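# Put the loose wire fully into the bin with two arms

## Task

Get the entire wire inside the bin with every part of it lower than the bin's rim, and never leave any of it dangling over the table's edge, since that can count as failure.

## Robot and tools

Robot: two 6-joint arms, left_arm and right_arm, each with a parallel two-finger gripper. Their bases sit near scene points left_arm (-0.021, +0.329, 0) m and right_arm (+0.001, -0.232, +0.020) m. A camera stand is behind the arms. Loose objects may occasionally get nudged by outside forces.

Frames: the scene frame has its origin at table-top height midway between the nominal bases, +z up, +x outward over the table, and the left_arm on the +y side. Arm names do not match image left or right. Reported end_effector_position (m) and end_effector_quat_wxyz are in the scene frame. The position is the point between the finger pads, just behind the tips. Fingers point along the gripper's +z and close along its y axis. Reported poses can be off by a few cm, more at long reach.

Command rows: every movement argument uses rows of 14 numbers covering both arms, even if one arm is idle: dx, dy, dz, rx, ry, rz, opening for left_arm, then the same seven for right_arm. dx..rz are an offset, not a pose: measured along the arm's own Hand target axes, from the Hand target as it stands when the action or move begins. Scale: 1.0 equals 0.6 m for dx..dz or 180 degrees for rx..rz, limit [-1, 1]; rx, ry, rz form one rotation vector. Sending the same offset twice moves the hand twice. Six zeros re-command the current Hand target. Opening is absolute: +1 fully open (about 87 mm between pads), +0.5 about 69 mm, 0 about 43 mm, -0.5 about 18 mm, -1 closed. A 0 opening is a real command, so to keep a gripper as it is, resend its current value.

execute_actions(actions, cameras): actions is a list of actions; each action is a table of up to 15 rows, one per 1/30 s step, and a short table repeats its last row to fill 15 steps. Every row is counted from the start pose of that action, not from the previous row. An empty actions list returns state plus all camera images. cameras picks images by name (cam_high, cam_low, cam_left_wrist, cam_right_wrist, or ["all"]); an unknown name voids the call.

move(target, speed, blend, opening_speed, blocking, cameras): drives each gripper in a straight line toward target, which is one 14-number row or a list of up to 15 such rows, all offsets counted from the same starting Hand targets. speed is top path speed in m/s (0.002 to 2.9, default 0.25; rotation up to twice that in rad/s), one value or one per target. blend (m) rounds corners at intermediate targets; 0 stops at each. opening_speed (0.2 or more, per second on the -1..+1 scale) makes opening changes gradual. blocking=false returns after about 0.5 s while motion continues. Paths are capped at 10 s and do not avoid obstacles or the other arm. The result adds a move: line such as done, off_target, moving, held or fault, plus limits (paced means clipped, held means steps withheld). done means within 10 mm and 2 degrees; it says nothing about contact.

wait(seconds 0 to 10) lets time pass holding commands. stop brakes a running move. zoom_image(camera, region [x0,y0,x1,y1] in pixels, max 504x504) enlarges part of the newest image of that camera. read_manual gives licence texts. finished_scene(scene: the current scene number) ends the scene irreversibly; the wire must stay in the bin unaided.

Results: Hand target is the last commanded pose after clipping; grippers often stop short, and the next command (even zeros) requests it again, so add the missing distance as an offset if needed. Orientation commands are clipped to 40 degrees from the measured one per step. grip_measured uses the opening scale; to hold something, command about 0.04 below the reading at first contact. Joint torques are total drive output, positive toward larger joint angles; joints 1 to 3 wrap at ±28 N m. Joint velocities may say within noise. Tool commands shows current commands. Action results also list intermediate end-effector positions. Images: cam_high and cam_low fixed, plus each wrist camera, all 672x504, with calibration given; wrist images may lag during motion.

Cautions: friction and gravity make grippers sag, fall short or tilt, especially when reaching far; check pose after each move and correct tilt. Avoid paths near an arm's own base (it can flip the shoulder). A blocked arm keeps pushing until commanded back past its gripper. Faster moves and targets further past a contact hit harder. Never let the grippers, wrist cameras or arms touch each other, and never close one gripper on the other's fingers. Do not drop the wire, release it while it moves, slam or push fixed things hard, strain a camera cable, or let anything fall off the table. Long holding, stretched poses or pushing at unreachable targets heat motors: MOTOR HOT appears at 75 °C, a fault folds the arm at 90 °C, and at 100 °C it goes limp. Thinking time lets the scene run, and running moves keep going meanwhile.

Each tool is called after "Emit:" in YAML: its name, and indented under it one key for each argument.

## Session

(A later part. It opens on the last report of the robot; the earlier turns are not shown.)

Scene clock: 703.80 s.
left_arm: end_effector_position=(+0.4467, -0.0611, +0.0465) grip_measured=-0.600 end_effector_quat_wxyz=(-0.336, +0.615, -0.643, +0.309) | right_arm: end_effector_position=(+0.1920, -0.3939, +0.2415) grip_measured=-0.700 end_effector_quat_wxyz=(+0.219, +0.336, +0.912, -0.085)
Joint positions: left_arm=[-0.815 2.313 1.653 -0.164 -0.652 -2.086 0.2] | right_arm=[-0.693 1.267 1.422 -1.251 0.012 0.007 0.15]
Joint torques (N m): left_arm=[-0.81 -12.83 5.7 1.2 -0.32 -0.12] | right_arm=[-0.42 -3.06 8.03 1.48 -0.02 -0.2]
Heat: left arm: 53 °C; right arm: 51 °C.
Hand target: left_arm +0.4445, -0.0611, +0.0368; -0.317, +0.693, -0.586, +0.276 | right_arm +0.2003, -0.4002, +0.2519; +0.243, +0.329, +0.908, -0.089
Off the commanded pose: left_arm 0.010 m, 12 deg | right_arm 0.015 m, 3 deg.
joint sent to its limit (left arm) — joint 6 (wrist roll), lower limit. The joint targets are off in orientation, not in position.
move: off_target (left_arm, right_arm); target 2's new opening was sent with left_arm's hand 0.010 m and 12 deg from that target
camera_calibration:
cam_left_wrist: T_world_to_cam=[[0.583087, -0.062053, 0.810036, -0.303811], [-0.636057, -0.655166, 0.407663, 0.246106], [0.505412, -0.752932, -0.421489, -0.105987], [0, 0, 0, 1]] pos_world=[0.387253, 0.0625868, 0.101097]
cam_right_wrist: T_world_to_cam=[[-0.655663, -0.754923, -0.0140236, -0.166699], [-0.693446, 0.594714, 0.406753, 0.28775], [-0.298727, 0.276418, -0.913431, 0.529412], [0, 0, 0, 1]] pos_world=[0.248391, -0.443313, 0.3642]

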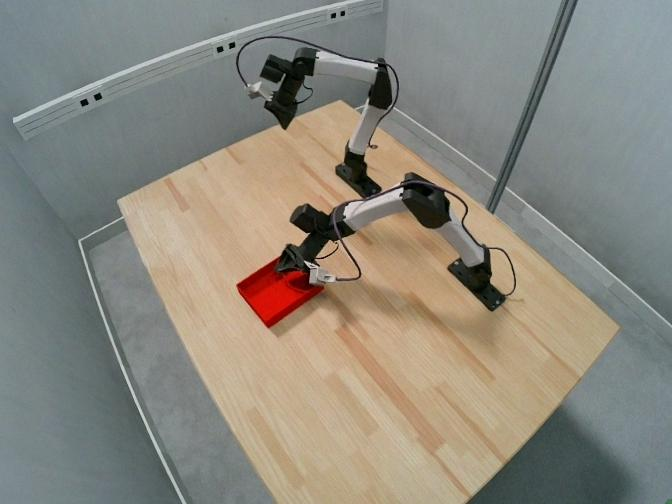

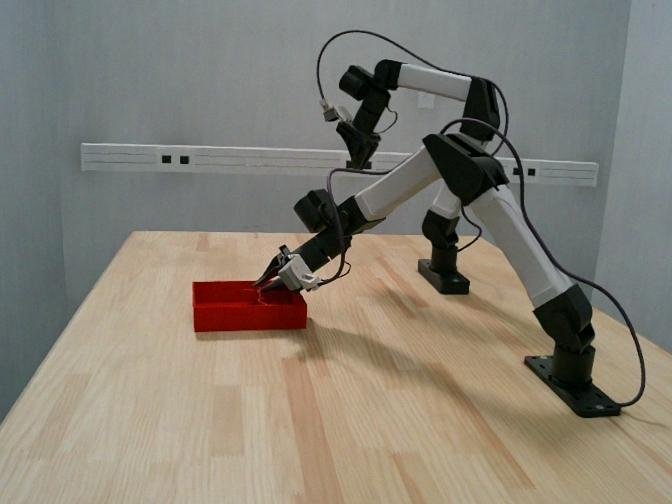

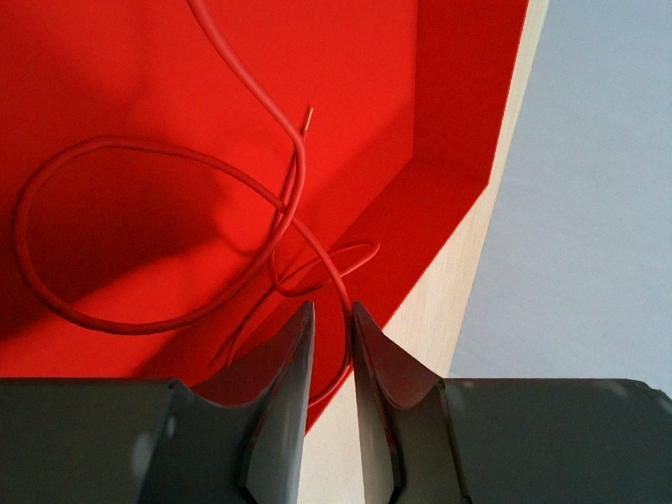

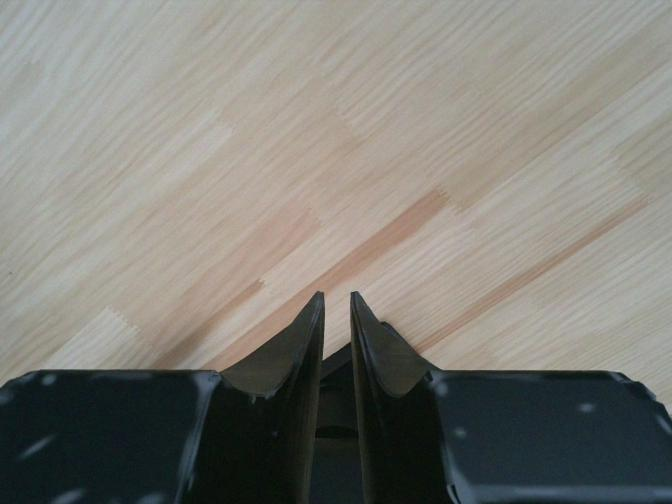

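Emit:
move:
  target:
    - [0,0,-0.1,0,0,0,-0.6,0,0,0,0,0,0,-0.7]
    - [0,-0.1,-0.28,0,0,0,-0.6,0,0,0,0,0,0,-0.7]
  speed: [0.08,0.25]
  cameras: ["all"]

Emit:
zoom_image:
  camera: "cam_low"
  region: [180, 230, 380, 340]

Emit:
zoom_image:
  camera: "cam_high"
  region: [200, 200, 360, 340]

Scene clock: 709.37 s.
left_arm: end_effector_position=(+0.3530, -0.0721, +0.1702) grip_measured=-0.600 end_effector_quat_wxyz=(+0.342, -0.567, +0.676, -0.324) | right_arm: end_effector_position=(+0.1920, -0.3939, +0.2415) grip_measured=-0.700 end_effector_quat_wxyz=(+0.219, +0.336, +0.912, -0.085)
Joint positions: left_arm=[-0.976 1.967 1.607 -0.479 -0.725 -2.092 0.2] | right_arm=[-0.693 1.267 1.422 -1.251 0.012 0.007 0.15]
Joint torques (N m): left_arm=[-0.35 -13.14 10.32 0.88 -0.32 -0.06] | right_arm=[-0.35 -3.17 8.13 1.5 0.01 -0.2]
Heat: left arm: 54 °C; right arm: 51 °C.
Hand target: left_arm +0.3559, -0.0739, +0.1909; +0.318, -0.693, +0.586, -0.276 | right_arm +0.2003, -0.4002, +0.2519; +0.243, +0.329, +0.908, -0.089
Off the commanded pose: left_arm 0.021 m, 19 deg | right_arm 0.015 m, 3 deg.
joint sent to its limit (left arm) — joint 6 (wrist roll), lower limit. The joint targets are off in orientation, not in position.
move: off_target (left_arm, right_arm)
camera_calibration:
cam_left_wrist: T_world_to_cam=[[0.54469, -0.156722, 0.823864, -0.345696], [-0.716686, -0.597153, 0.360235, 0.169571], [0.435516, -0.786668, -0.437584, 0.0101413], [0, 0, 0, 1]] pos_world=[0.30541, 0.0550593, 0.228159]
cam_right_wrist: T_world_to_cam=[[-0.655663, -0.754923, -0.0140236, -0.166699], [-0.693446, 0.594714, 0.406753, 0.28775], [-0.298727, 0.276418, -0.913431, 0.529412], [0, 0, 0, 1]] pos_world=[0.248391, -0.443313, 0.3642]

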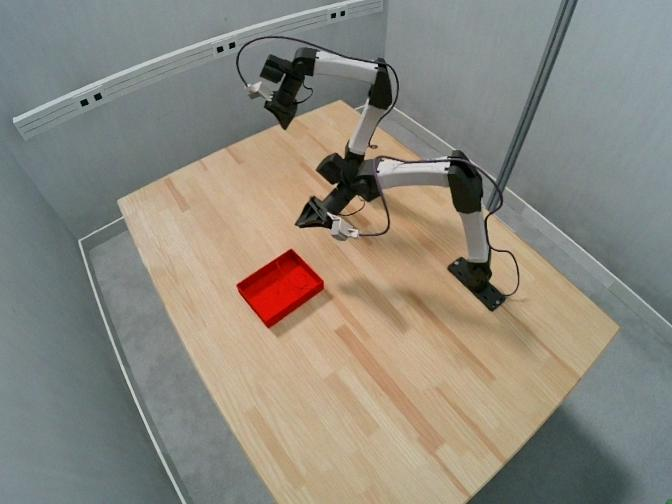

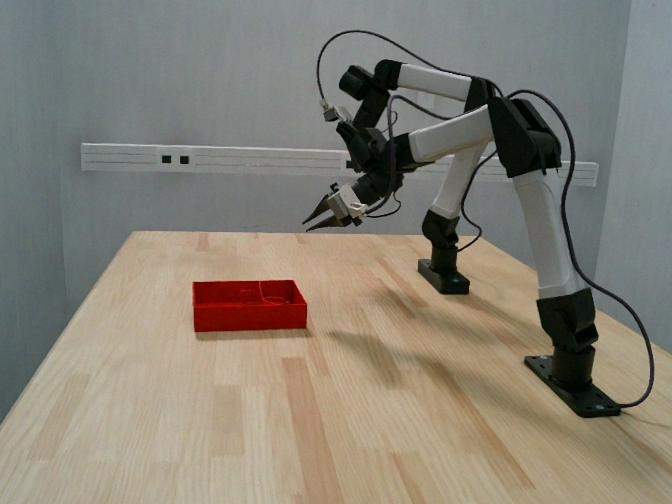

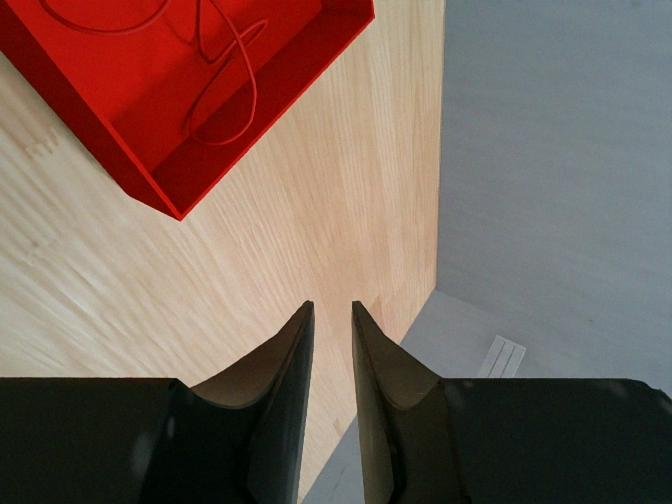

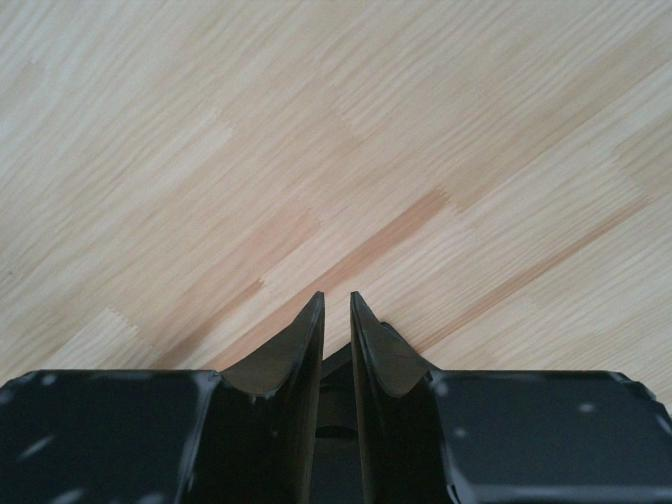

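Scaled by 2.520 from the camera's 672x504 image, which has a finer 960x720 frame.

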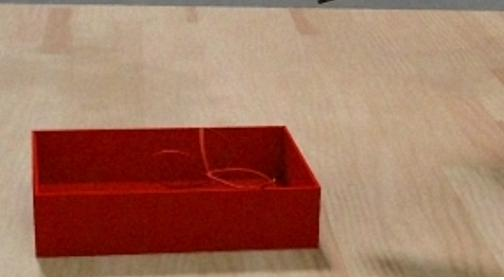

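Scaled by 3.150 from the camera's 672x504 image, which has a finer 960x720 frame.

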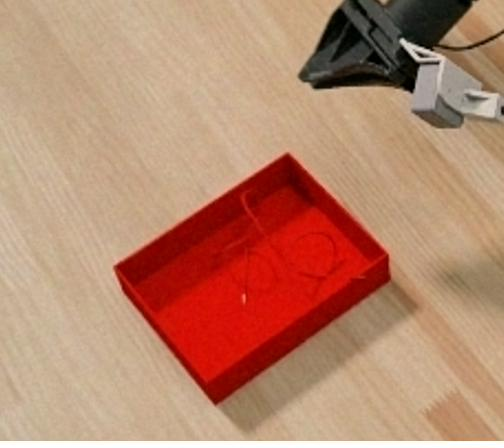

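Emit:
move:
  target: [-0.389,-0.038,-0.117,0,0,0.33,-0.6,0.1305,0.644,0.102,-0.111,0,-0.192,-1]
  speed: 0.3
  cameras: ["all"]

Emit:
zoom_image:
  camera: "cam_low"
  region: [180, 250, 320, 340]

Emit:
zoom_image:
  camera: "cam_high"
  region: [220, 230, 340, 340]

Scene clock: 717.43 s.
left_arm: end_effector_position=(+0.2841, +0.1459, +0.2539) grip_measured=-0.600 end_effector_quat_wxyz=(+0.416, -0.317, +0.848, -0.090) | right_arm: end_effector_position=(+0.4079, -0.0820, +0.1495) grip_measured=-1.000 end_effector_quat_wxyz=(+0.238, +0.001, +0.971, -0.005)
Joint positions: left_arm=[-0.743 1.401 1.476 -0.999 -0.645 -1.243 0.2] | right_arm=[0.399 1.914 1.71 -0.921 0.189 0.354 0]
Joint torques (N m): left_arm=[-0.27 -6.58 5.75 0.91 -0.26 0.08] | right_arm=[-0.25 -9.1 8.72 1.38 0.22 -0.22]
Heat: left arm: 53 °C; right arm: 50 °C.
Hand target: left_arm +0.2798, +0.1509, +0.2512; +0.413, -0.312, +0.852, -0.082 | right_arm +0.4195, -0.0800, +0.1590; +0.258, -0.001, +0.966, -0.001
Off the commanded pose: left_arm 0.007 m, 1 deg | right_arm 0.015 m, 2 deg.
move: off_target (right_arm)
camera_calibration:
cam_left_wrist: T_world_to_cam=[[0.458026, -0.789007, 0.409487, -0.120936], [-0.8777, -0.474415, 0.067628, 0.322328], [0.140908, -0.390382, -0.909806, 0.394148], [0, 0, 0, 1]] pos_world=[0.282761, 0.211366, 0.386322]
cam_right_wrist: T_world_to_cam=[[-0.0100378, -0.999884, -0.0114617, -0.0748825], [-0.916303, 0.00460827, 0.400459, 0.332856], [-0.40036, 0.0145221, -0.916243, 0.443924], [0, 0, 0, 1]] pos_world=[0.481975, -0.0828544, 0.272589]

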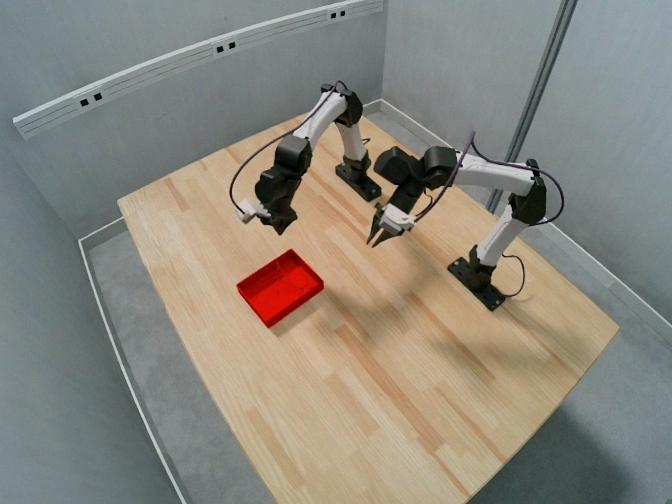

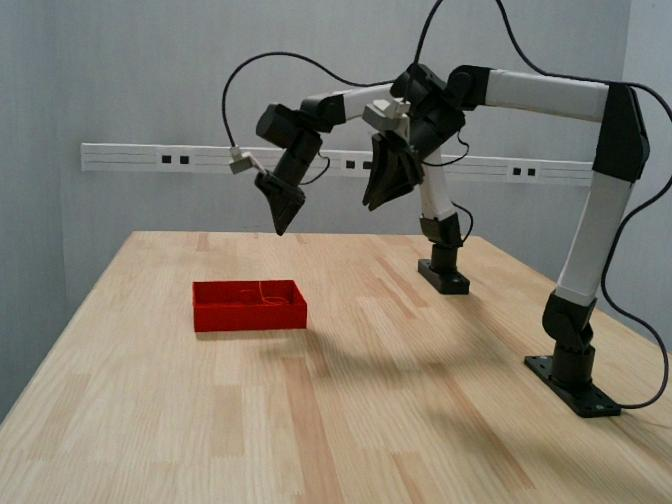

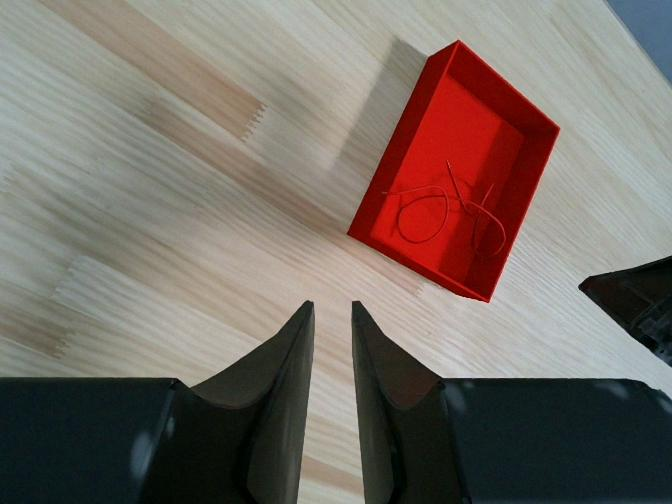

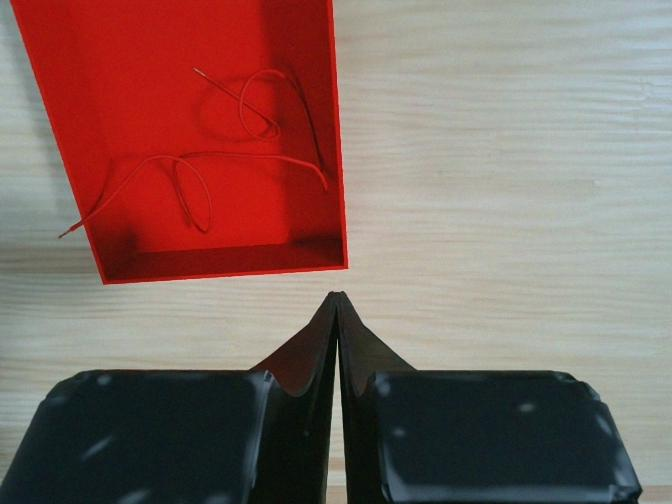

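Scaled by 3.600 from the camera's 672x504 image, which has a finer 960x720 frame.

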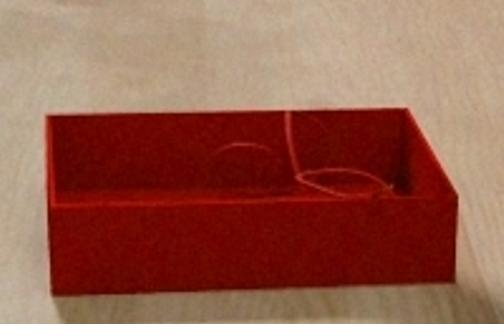

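Scaled by 4.200 from the camera's 672x504 image, which has a finer 960x720 frame.

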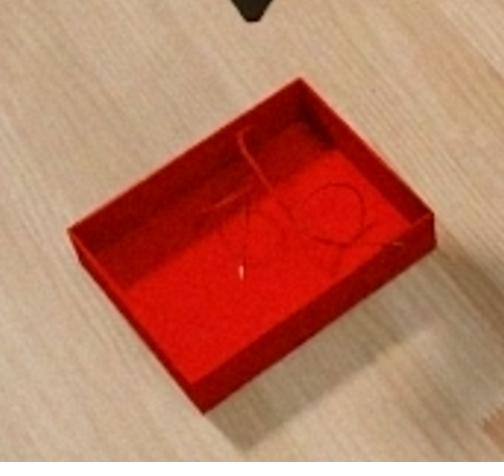

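Emit:
wait:
  seconds: 0.1
  cameras: ["cam_low","cam_left_wrist","cam_right_wrist"]

Emit:
zoom_image:
  camera: "cam_right_wrist"
  region: [20, 40, 360, 295]

Emit:
zoom_image:
  camera: "cam_left_wrist"
  region: [340, 120, 540, 270]

Emit:
zoom_image:
  camera: "cam_low"
  region: [230, 270, 310, 330]

Scene clock: 723.77 s.
left_arm: end_effector_position=(+0.2841, +0.1459, +0.2539) grip_measured=-0.600 end_effector_quat_wxyz=(+0.416, -0.316, +0.848, -0.090) | right_arm: end_effector_position=(+0.4079, -0.0820, +0.1495) grip_measured=-1.000 end_effector_quat_wxyz=(+0.238, +0.001, +0.971, -0.005)
Joint positions: left_arm=[-0.743 1.401 1.476 -0.999 -0.645 -1.242 0.2] | right_arm=[0.399 1.914 1.71 -0.921 0.189 0.354 0]
Joint torques (N m): left_arm=[-0.27 -6.58 5.75 0.89 -0.26 0.07] | right_arm=[-0.23 -9.13 8.75 1.37 0.24 -0.18]
Heat: left arm: 51 °C; right arm: 51 °C.
Hand target: left_arm +0.2798, +0.1509, +0.2513; +0.413, -0.312, +0.852, -0.082 | right_arm +0.4195, -0.0800, +0.1590; +0.258, -0.001, +0.966, -0.001
Tool commands: left_gripper/opening=-0.6 right_gripper/opening=-1.0
Off the commanded pose: left_arm 0.007 m, 1 deg | right_arm 0.015 m, 2 deg.
wait: 0.10 s; at rest from the start
camera_calibration:
cam_left_wrist: T_world_to_cam=[[0.457682, -0.789463, 0.408993, -0.120598], [-0.87793, -0.474011, 0.0674807, 0.322452], [0.140594, -0.389952, -0.910039, 0.394222], [0, 0, 0, 1]] pos_world=[0.282861, 0.211366, 0.386321]
cam_right_wrist: T_world_to_cam=[[-0.0100378, -0.999884, -0.0114617, -0.0748825], [-0.916303, 0.00460827, 0.400459, 0.332856], [-0.40036, 0.0145221, -0.916243, 0.443924], [0, 0, 0, 1]] pos_world=[0.481975, -0.0828544, 0.272589]
Images, in order (width x height): cam_low 672x504, cam_left_wrist 672x504, cam_right_wrist 672x504.

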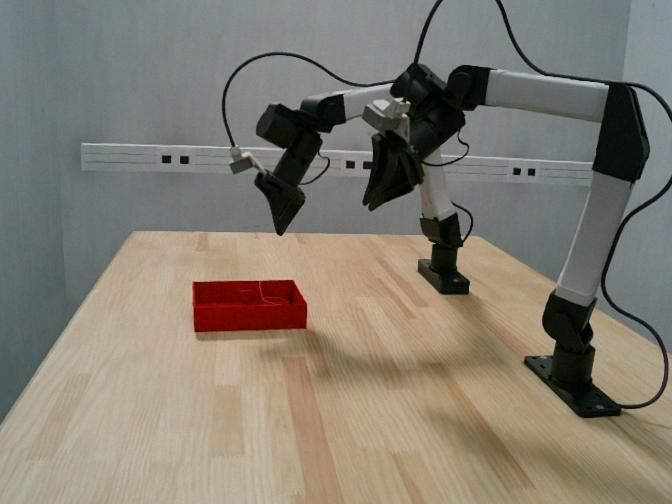

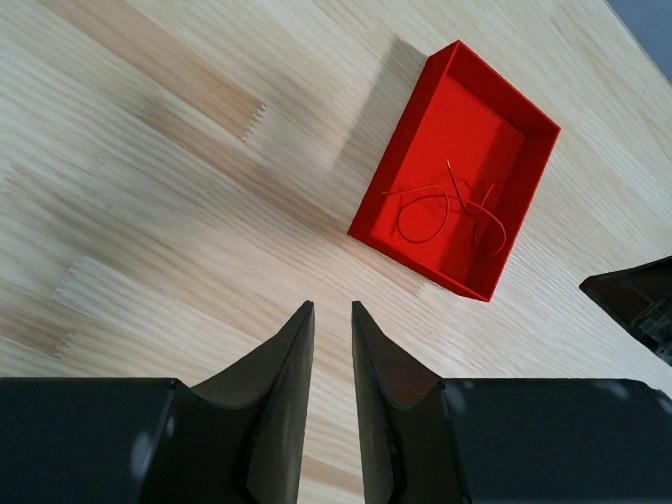

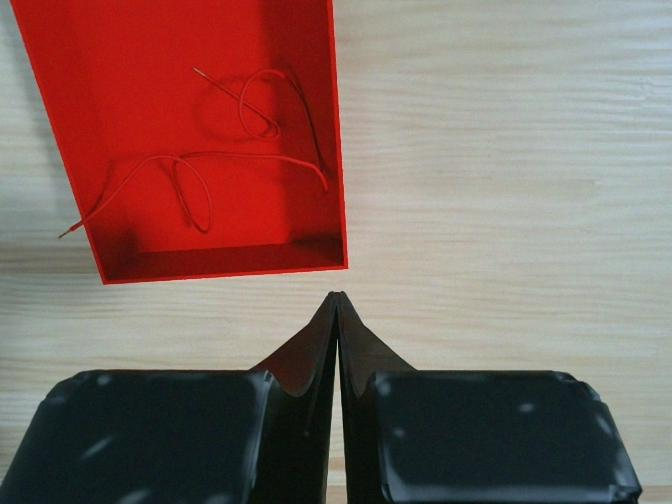

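Scaled by 1.482 from the camera's 672x504 image, which has a finer 960x720 frame.

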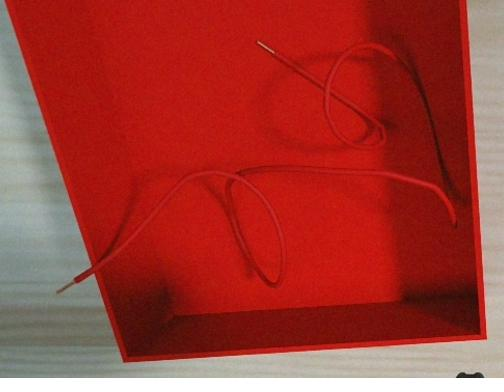

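Scaled by 2.520 from the camera's 672x504 image, which has a finer 960x720 frame.

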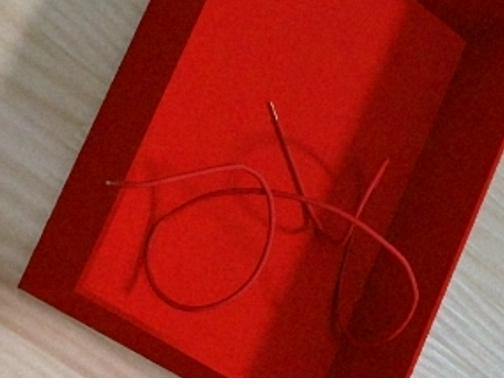

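Scaled by 6.300 from the camera's 672x504 image, which has a finer 960x720 frame.

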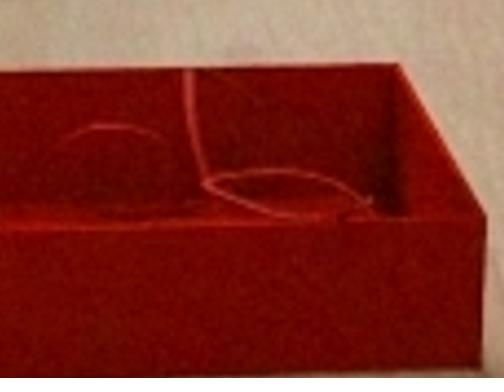

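Emit:
move:
  target: [0,0,0,0,0,0,-0.6,0.025,0.073,0.099,-0.25,0,-0.433,-0.3]
  speed: 0.4
  cameras: ["cam_low","cam_left_wrist","cam_right_wrist"]

Emit:
zoom_image:
  camera: "cam_left_wrist"
  region: [340, 30, 580, 310]

Scene clock: 735.33 s.
left_arm: end_effector_position=(+0.2841, +0.1459, +0.2539) grip_measured=-0.600 end_effector_quat_wxyz=(+0.416, -0.316, +0.848, -0.090) | right_arm: end_effector_position=(+0.4316, -0.0384, +0.0964) grip_measured=-0.300 end_effector_quat_wxyz=(-0.174, +0.680, -0.690, -0.177)
Joint positions: left_arm=[-0.743 1.401 1.476 -0.999 -0.645 -1.242 0.2] | right_arm=[0.328 2.273 2.066 -1.192 -0.474 -1.191 0.35]
Joint torques (N m): left_arm=[-0.27 -6.58 5.76 0.9 -0.26 0.07] | right_arm=[-0.5 -10.62 8.03 0.57 -0.34 -0.25]
Heat: left arm: 49 °C; right arm: 53 °C.
Hand target: left_arm +0.2798, +0.1509, +0.2513; +0.413, -0.312, +0.852, -0.082 | right_arm +0.4361, -0.0363, +0.1000; -0.182, +0.683, -0.683, -0.183
Off the commanded pose: left_arm 0.007 m, 1 deg | right_arm 0.006 m, 1 deg.
move: done
camera_calibration:
cam_left_wrist: T_world_to_cam=[[0.457682, -0.789463, 0.408993, -0.120598], [-0.87793, -0.474011, 0.0674807, 0.322452], [0.140594, -0.389952, -0.910039, 0.394222], [0, 0, 0, 1]] pos_world=[0.282861, 0.211366, 0.386321]
cam_right_wrist: T_world_to_cam=[[0.999405, -0.017625, -0.0296441, -0.427812], [-0.00498249, -0.924321, 0.381582, -0.0514847], [-0.0341261, -0.381208, -0.923859, 0.231745], [0, 0, 0, 1]] pos_world=[0.43521, 0.0332143, 0.221063]
Images, in order (width x height): cam_low 672x504, cam_left_wrist 672x504, cam_right_wrist 672x504.

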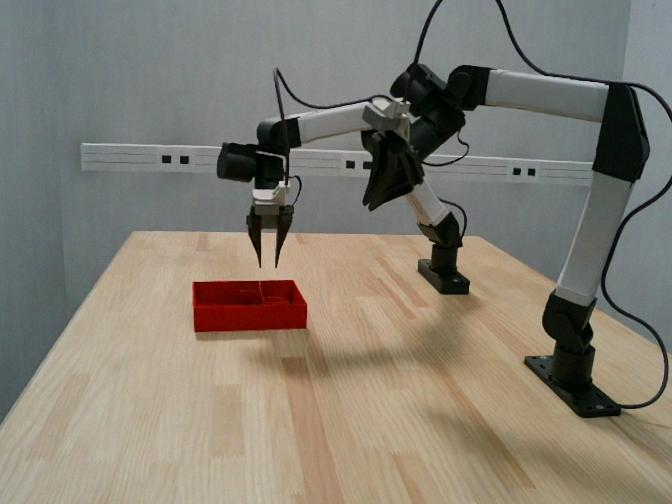

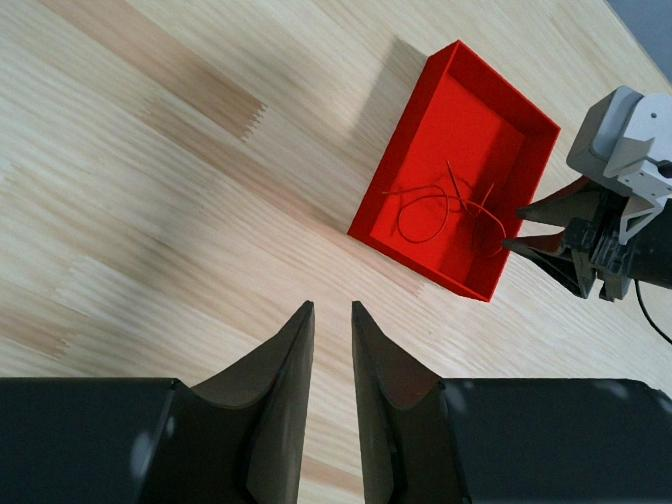

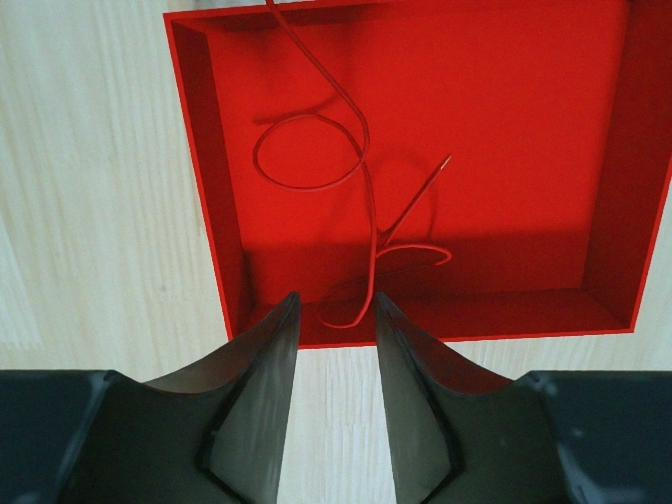

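Scaled by 1.800 from the camera's 672x504 image, which has a finer 960x720 frame.

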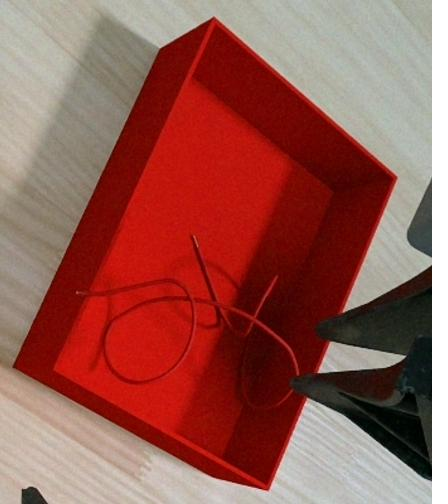

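Emit:
move:
  target:
    - [0,0,0,0,0,0,-0.6,0.068,-0.024,0.111,0,0,0,-0.3]
    - [0,0,0,0,0,0,-0.6,0.068,-0.024,0.111,0,0,0,-1]
  speed: 0.15
  opening_speed: 1.5
  cameras: ["cam_low","cam_left_wrist","cam_right_wrist"]

Emit:
zoom_image:
  camera: "cam_left_wrist"
  region: [340, 30, 580, 310]

Scene clock: 741.90 s.
left_arm: end_effector_position=(+0.2841, +0.1459, +0.2539) grip_measured=-0.600 end_effector_quat_wxyz=(+0.416, -0.316, +0.848, -0.090) | right_arm: end_effector_position=(+0.4474, -0.0404, +0.0240) grip_measured=-0.960 end_effector_quat_wxyz=(-0.172, +0.680, -0.690, -0.178)
Joint positions: left_arm=[-0.743 1.401 1.476 -0.999 -0.645 -1.242 0.2] | right_arm=[0.313 2.376 1.955 -0.99 -0.477 -1.208 0.02]
Joint torques (N m): left_arm=[-0.27 -6.58 5.75 0.89 -0.26 0.07] | right_arm=[-0.46 -11.97 5.07 0.85 -0.34 -0.23]
Heat: left arm: 47 °C; right arm: 55 °C.
Hand target: left_arm +0.2798, +0.1509, +0.2513; +0.413, -0.312, +0.852, -0.082 | right_arm +0.4505, -0.0385, +0.0219; -0.182, +0.683, -0.683, -0.183
Off the commanded pose: left_arm 0.007 m, 1 deg | right_arm 0.004 m, 2 deg.
move: done
camera_calibration:
cam_left_wrist: T_world_to_cam=[[0.457682, -0.789463, 0.408993, -0.120598], [-0.87793, -0.474011, 0.0674807, 0.322452], [0.140594, -0.389952, -0.910039, 0.394222], [0, 0, 0, 1]] pos_world=[0.282861, 0.211366, 0.386321]
cam_right_wrist: T_world_to_cam=[[0.99931, -0.0170603, -0.0329874, -0.445658], [-0.00314434, -0.923919, 0.382576, -0.0264884], [-0.0370045, -0.382208, -0.923335, 0.165848], [0, 0, 0, 1]] pos_world=[0.451404, 0.0313121, 0.148566]
Images, in order (width x height): cam_low 672x504, cam_left_wrist 672x504, cam_right_wrist 672x504.

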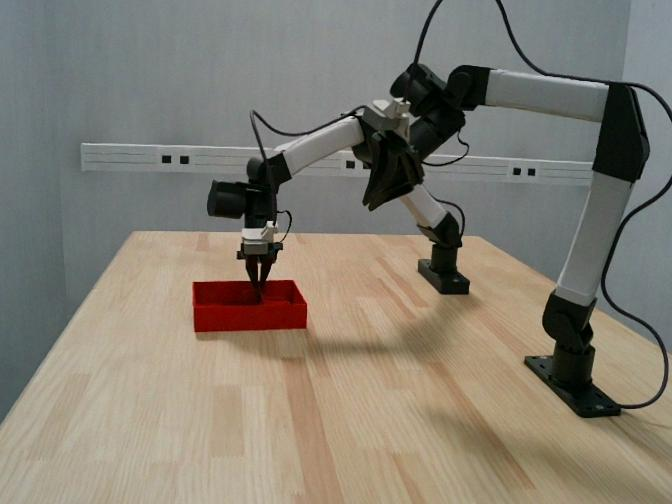

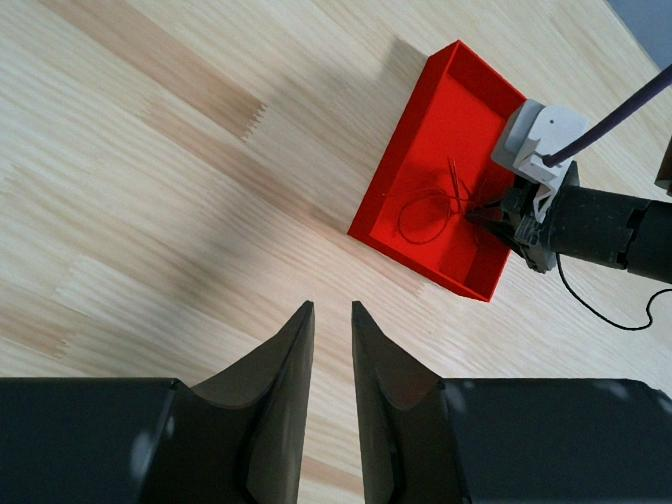

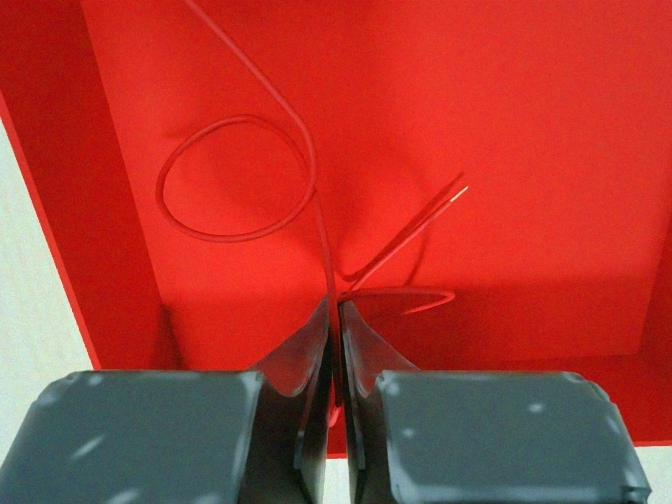

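Scaled by 1.800 from the camera's 672x504 image, which has a finer 960x720 frame.

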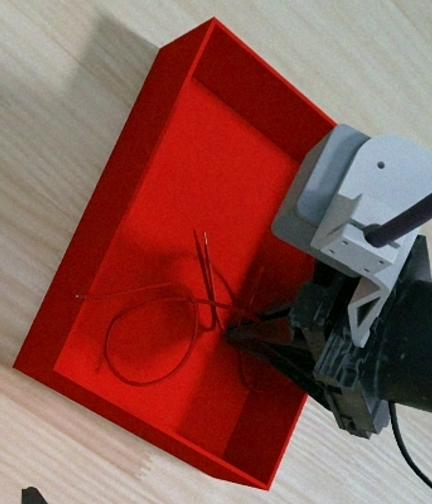

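Emit:
move:
  target:
    - [0,0,0,0,0,0,-0.6,-0.025,0,-0.043,0,0,0,-1]
    - [0,0,0,0,0,0,-0.6,-0.054,0.05,-0.027,0.25,0,0.433,-1]
  speed: 0.25
  cameras: ["cam_low","cam_left_wrist","cam_right_wrist"]

Emit:
zoom_image:
  camera: "cam_left_wrist"
  region: [340, 30, 580, 310]

Emit:
zoom_image:
  camera: "cam_low"
  region: [180, 230, 320, 340]

Scene clock: 752.27 s.
left_arm: end_effector_position=(+0.2841, +0.1459, +0.2539) grip_measured=-0.600 end_effector_quat_wxyz=(+0.416, -0.316, +0.848, -0.090) | right_arm: end_effector_position=(+0.4114, -0.0238, +0.0304) grip_measured=-0.960 end_effector_quat_wxyz=(+0.234, -0.011, +0.972, -0.009)
Joint positions: left_arm=[-0.743 1.401 1.476 -0.999 -0.645 -1.242 0.2] | right_arm=[0.524 2.117 1.531 -0.574 0.239 0.448 0.02]
Joint torques (N m): left_arm=[-0.28 -6.6 5.75 0.89 -0.26 0.07] | right_arm=[0.4 -13.87 7.86 1.09 0.38 0.06]
Heat: left arm: 46 °C; right arm: 61 °C.
Hand target: left_arm +0.2798, +0.1509, +0.2513; +0.413, -0.312, +0.852, -0.082 | right_arm +0.4204, -0.0184, +0.0521; +0.258, -0.001, +0.966, +0.000
Off the commanded pose: left_arm 0.007 m, 1 deg | right_arm 0.024 m, 3 deg.
move: off_target (right_arm)
camera_calibration:
cam_left_wrist: T_world_to_cam=[[0.457682, -0.789463, 0.408993, -0.120598], [-0.87793, -0.474011, 0.0674807, 0.322452], [0.140594, -0.389952, -0.910039, 0.394222], [0, 0, 0, 1]] pos_world=[0.282861, 0.211366, 0.386321]
cam_right_wrist: T_world_to_cam=[[0.0106751, -0.999942, 0.00117152, -0.0268841], [-0.912147, -0.00925778, 0.409758, 0.38127], [-0.409723, -0.00544281, -0.912194, 0.338742], [0, 0, 0, 1]] pos_world=[0.486852, -0.0215091, 0.152802]
Images, in order (width x height): cam_low 672x504, cam_left_wrist 672x504, cam_right_wrist 672x504.

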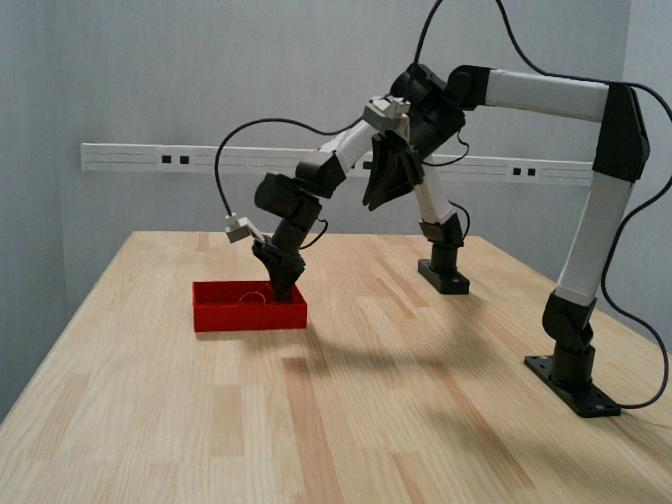

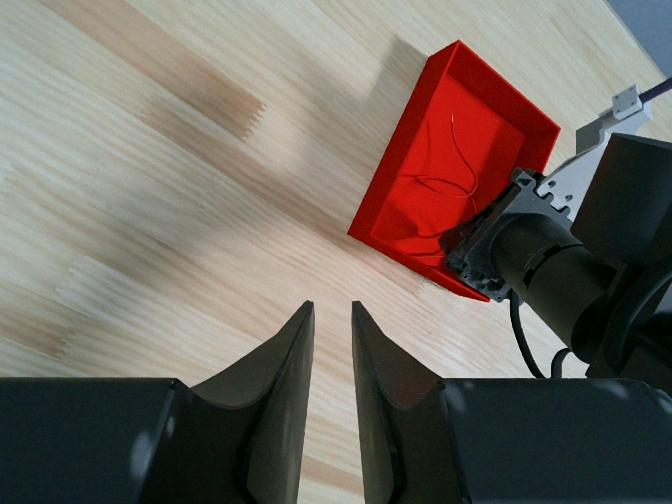

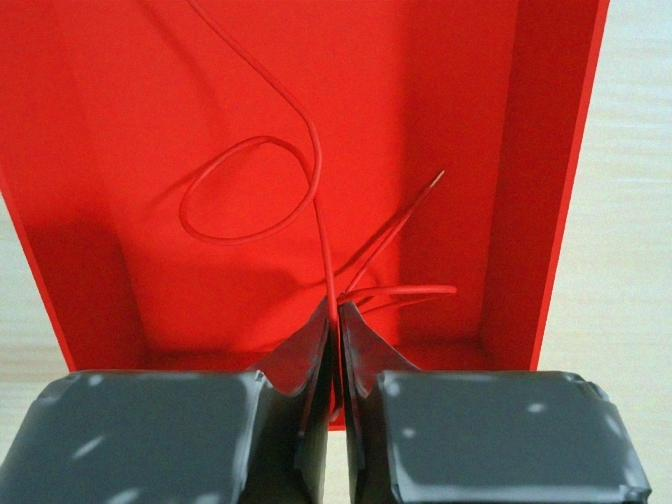

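Scaled by 1.800 from the camera's 672x504 image, which has a finer 960x720 frame.

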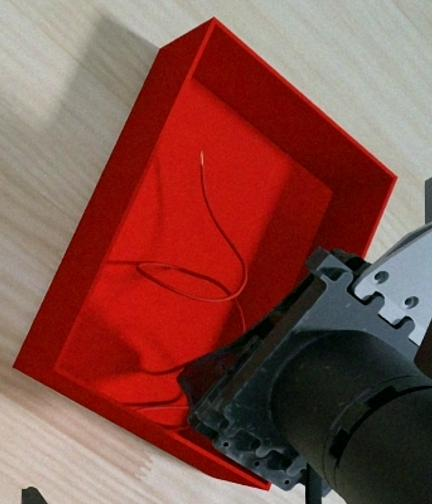

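Scaled by 3.600 from the camera's 672x504 image, which has a finer 960x720 frame.

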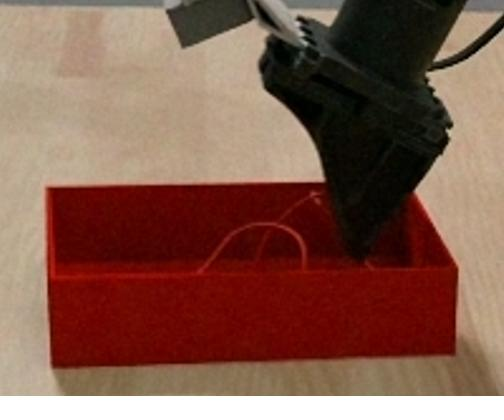

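Emit:
move:
  target:
    - [0,0,0,0,0,0,-0.6,0.031,0,0.054,0,0,0,-1]
    - [0,0,0,0,0,0,-0.6,0.031,0,0.054,0,0,0,-0.6]
    - [0,0,0,0,0,0,-0.6,-0.05,0,-0.09,0,0,0,-0.6]
    - [0,0,0,0,0,0,-0.6,0.1,-0.08,-0.22,0,0,0,-0.6]
  speed: [0.1,0.1,0.12,0.25]
  opening_speed: 1.5
  cameras: ["all"]

Emit:
zoom_image:
  camera: "cam_left_wrist"
  region: [340, 30, 580, 310]

Emit:
zoom_image:
  camera: "cam_low"
  region: [180, 250, 320, 340]

Emit:
zoom_image:
  camera: "cam_high"
  region: [220, 230, 340, 340]

Scene clock: 759.67 s.
left_arm: end_effector_position=(+0.2841, +0.1459, +0.2539) grip_measured=-0.600 end_effector_quat_wxyz=(+0.416, -0.316, +0.848, -0.090) | right_arm: end_effector_position=(+0.3033, -0.0654, +0.1322) grip_measured=-0.600 end_effector_quat_wxyz=(+0.249, -0.009, +0.968, -0.001)
Joint positions: left_arm=[-0.743 1.401 1.476 -0.999 -0.645 -1.242 0.2] | right_arm=[0.583 1.578 1.241 -0.801 0.265 0.502 0.2]
Joint torques (N m): left_arm=[-0.28 -6.6 5.75 0.89 -0.26 0.07] | right_arm=[0.36 -8.57 5.12 1.15 0.39 0.01]
Heat: left arm: 45 °C; right arm: 62 °C.
Hand target: left_arm +0.2798, +0.1509, +0.2513; +0.413, -0.312, +0.852, -0.082 | right_arm +0.3026, -0.0664, +0.1366; +0.258, -0.001, +0.966, -0.001
Off the commanded pose: left_arm 0.007 m, 1 deg | right_arm 0.005 m, 1 deg.
move: done
camera_calibration:
cam_left_wrist: T_world_to_cam=[[0.457682, -0.789463, 0.408993, -0.120598], [-0.87793, -0.474011, 0.0674807, 0.322452], [0.140594, -0.389952, -0.910039, 0.394222], [0, 0, 0, 1]] pos_world=[0.282861, 0.211366, 0.386321]
cam_right_wrist: T_world_to_cam=[[0.0114058, -0.999823, -0.0149412, -0.0655057], [-0.924653, -0.0162339, 0.380466, 0.247786], [-0.380641, 0.00947589, -0.924674, 0.380794], [0, 0, 0, 1]] pos_world=[0.374809, -0.0650799, 0.256857]

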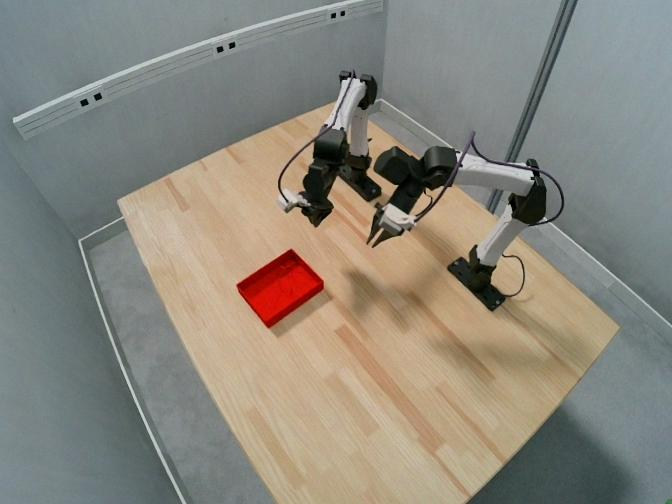

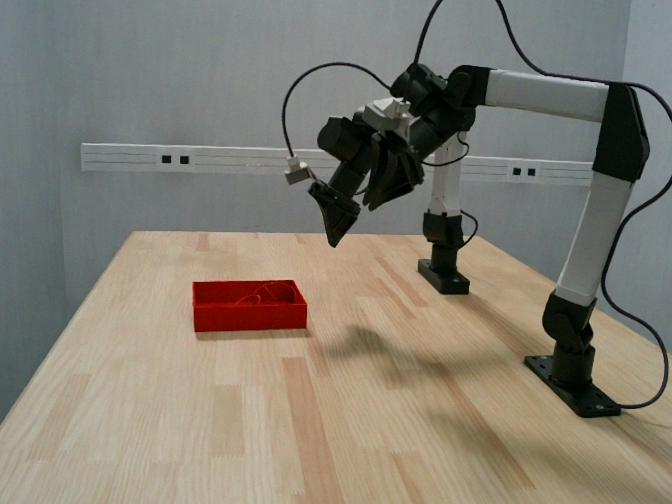

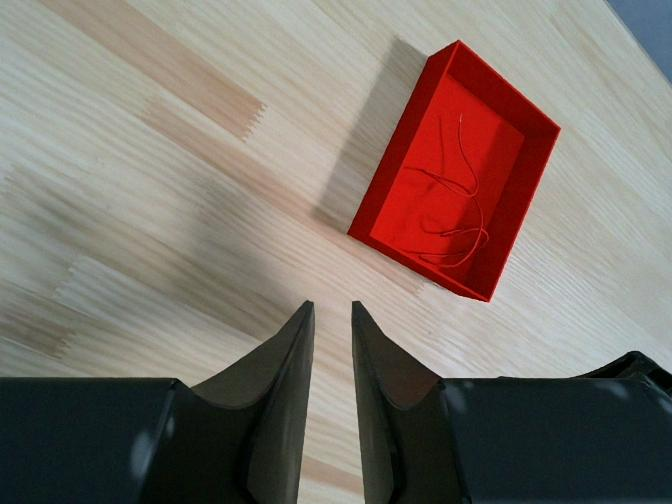

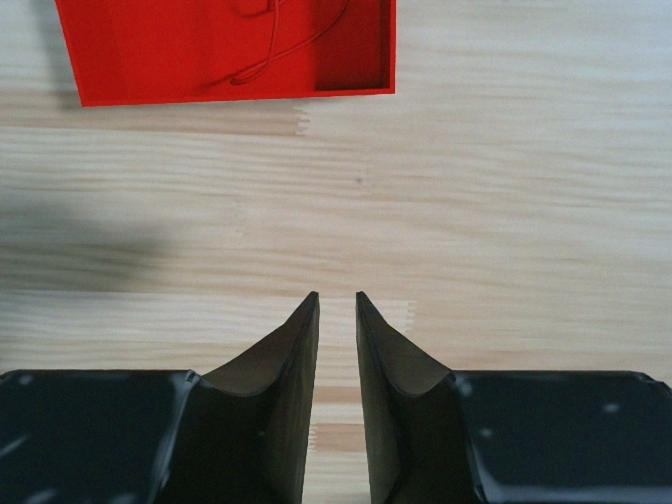

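Scaled by 1.800 from the camera's 672x504 image, which has a finer 960x720 frame.

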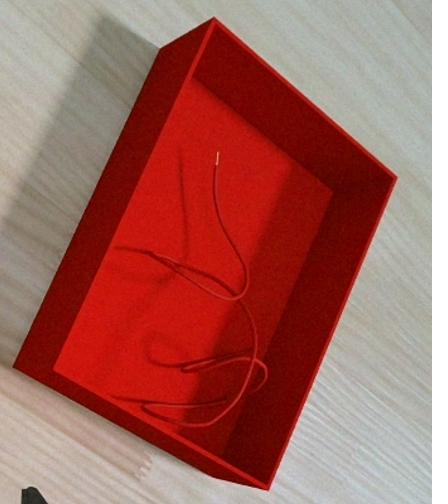

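Scaled by 3.600 from the camera's 672x504 image, which has a finer 960x720 frame.

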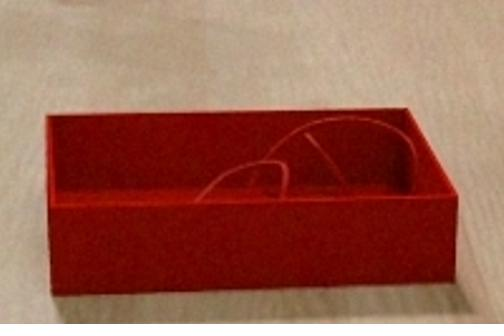

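Scaled by 4.200 from the camera's 672x504 image, which has a finer 960x720 frame.

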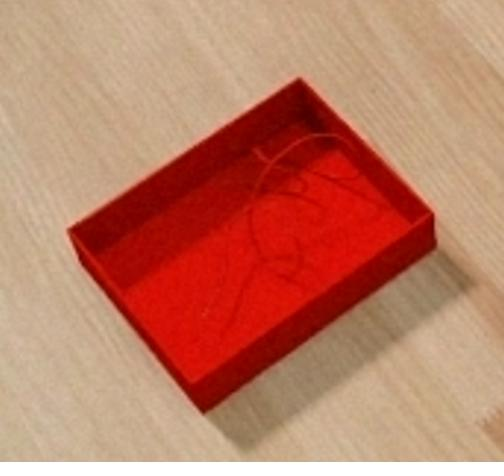

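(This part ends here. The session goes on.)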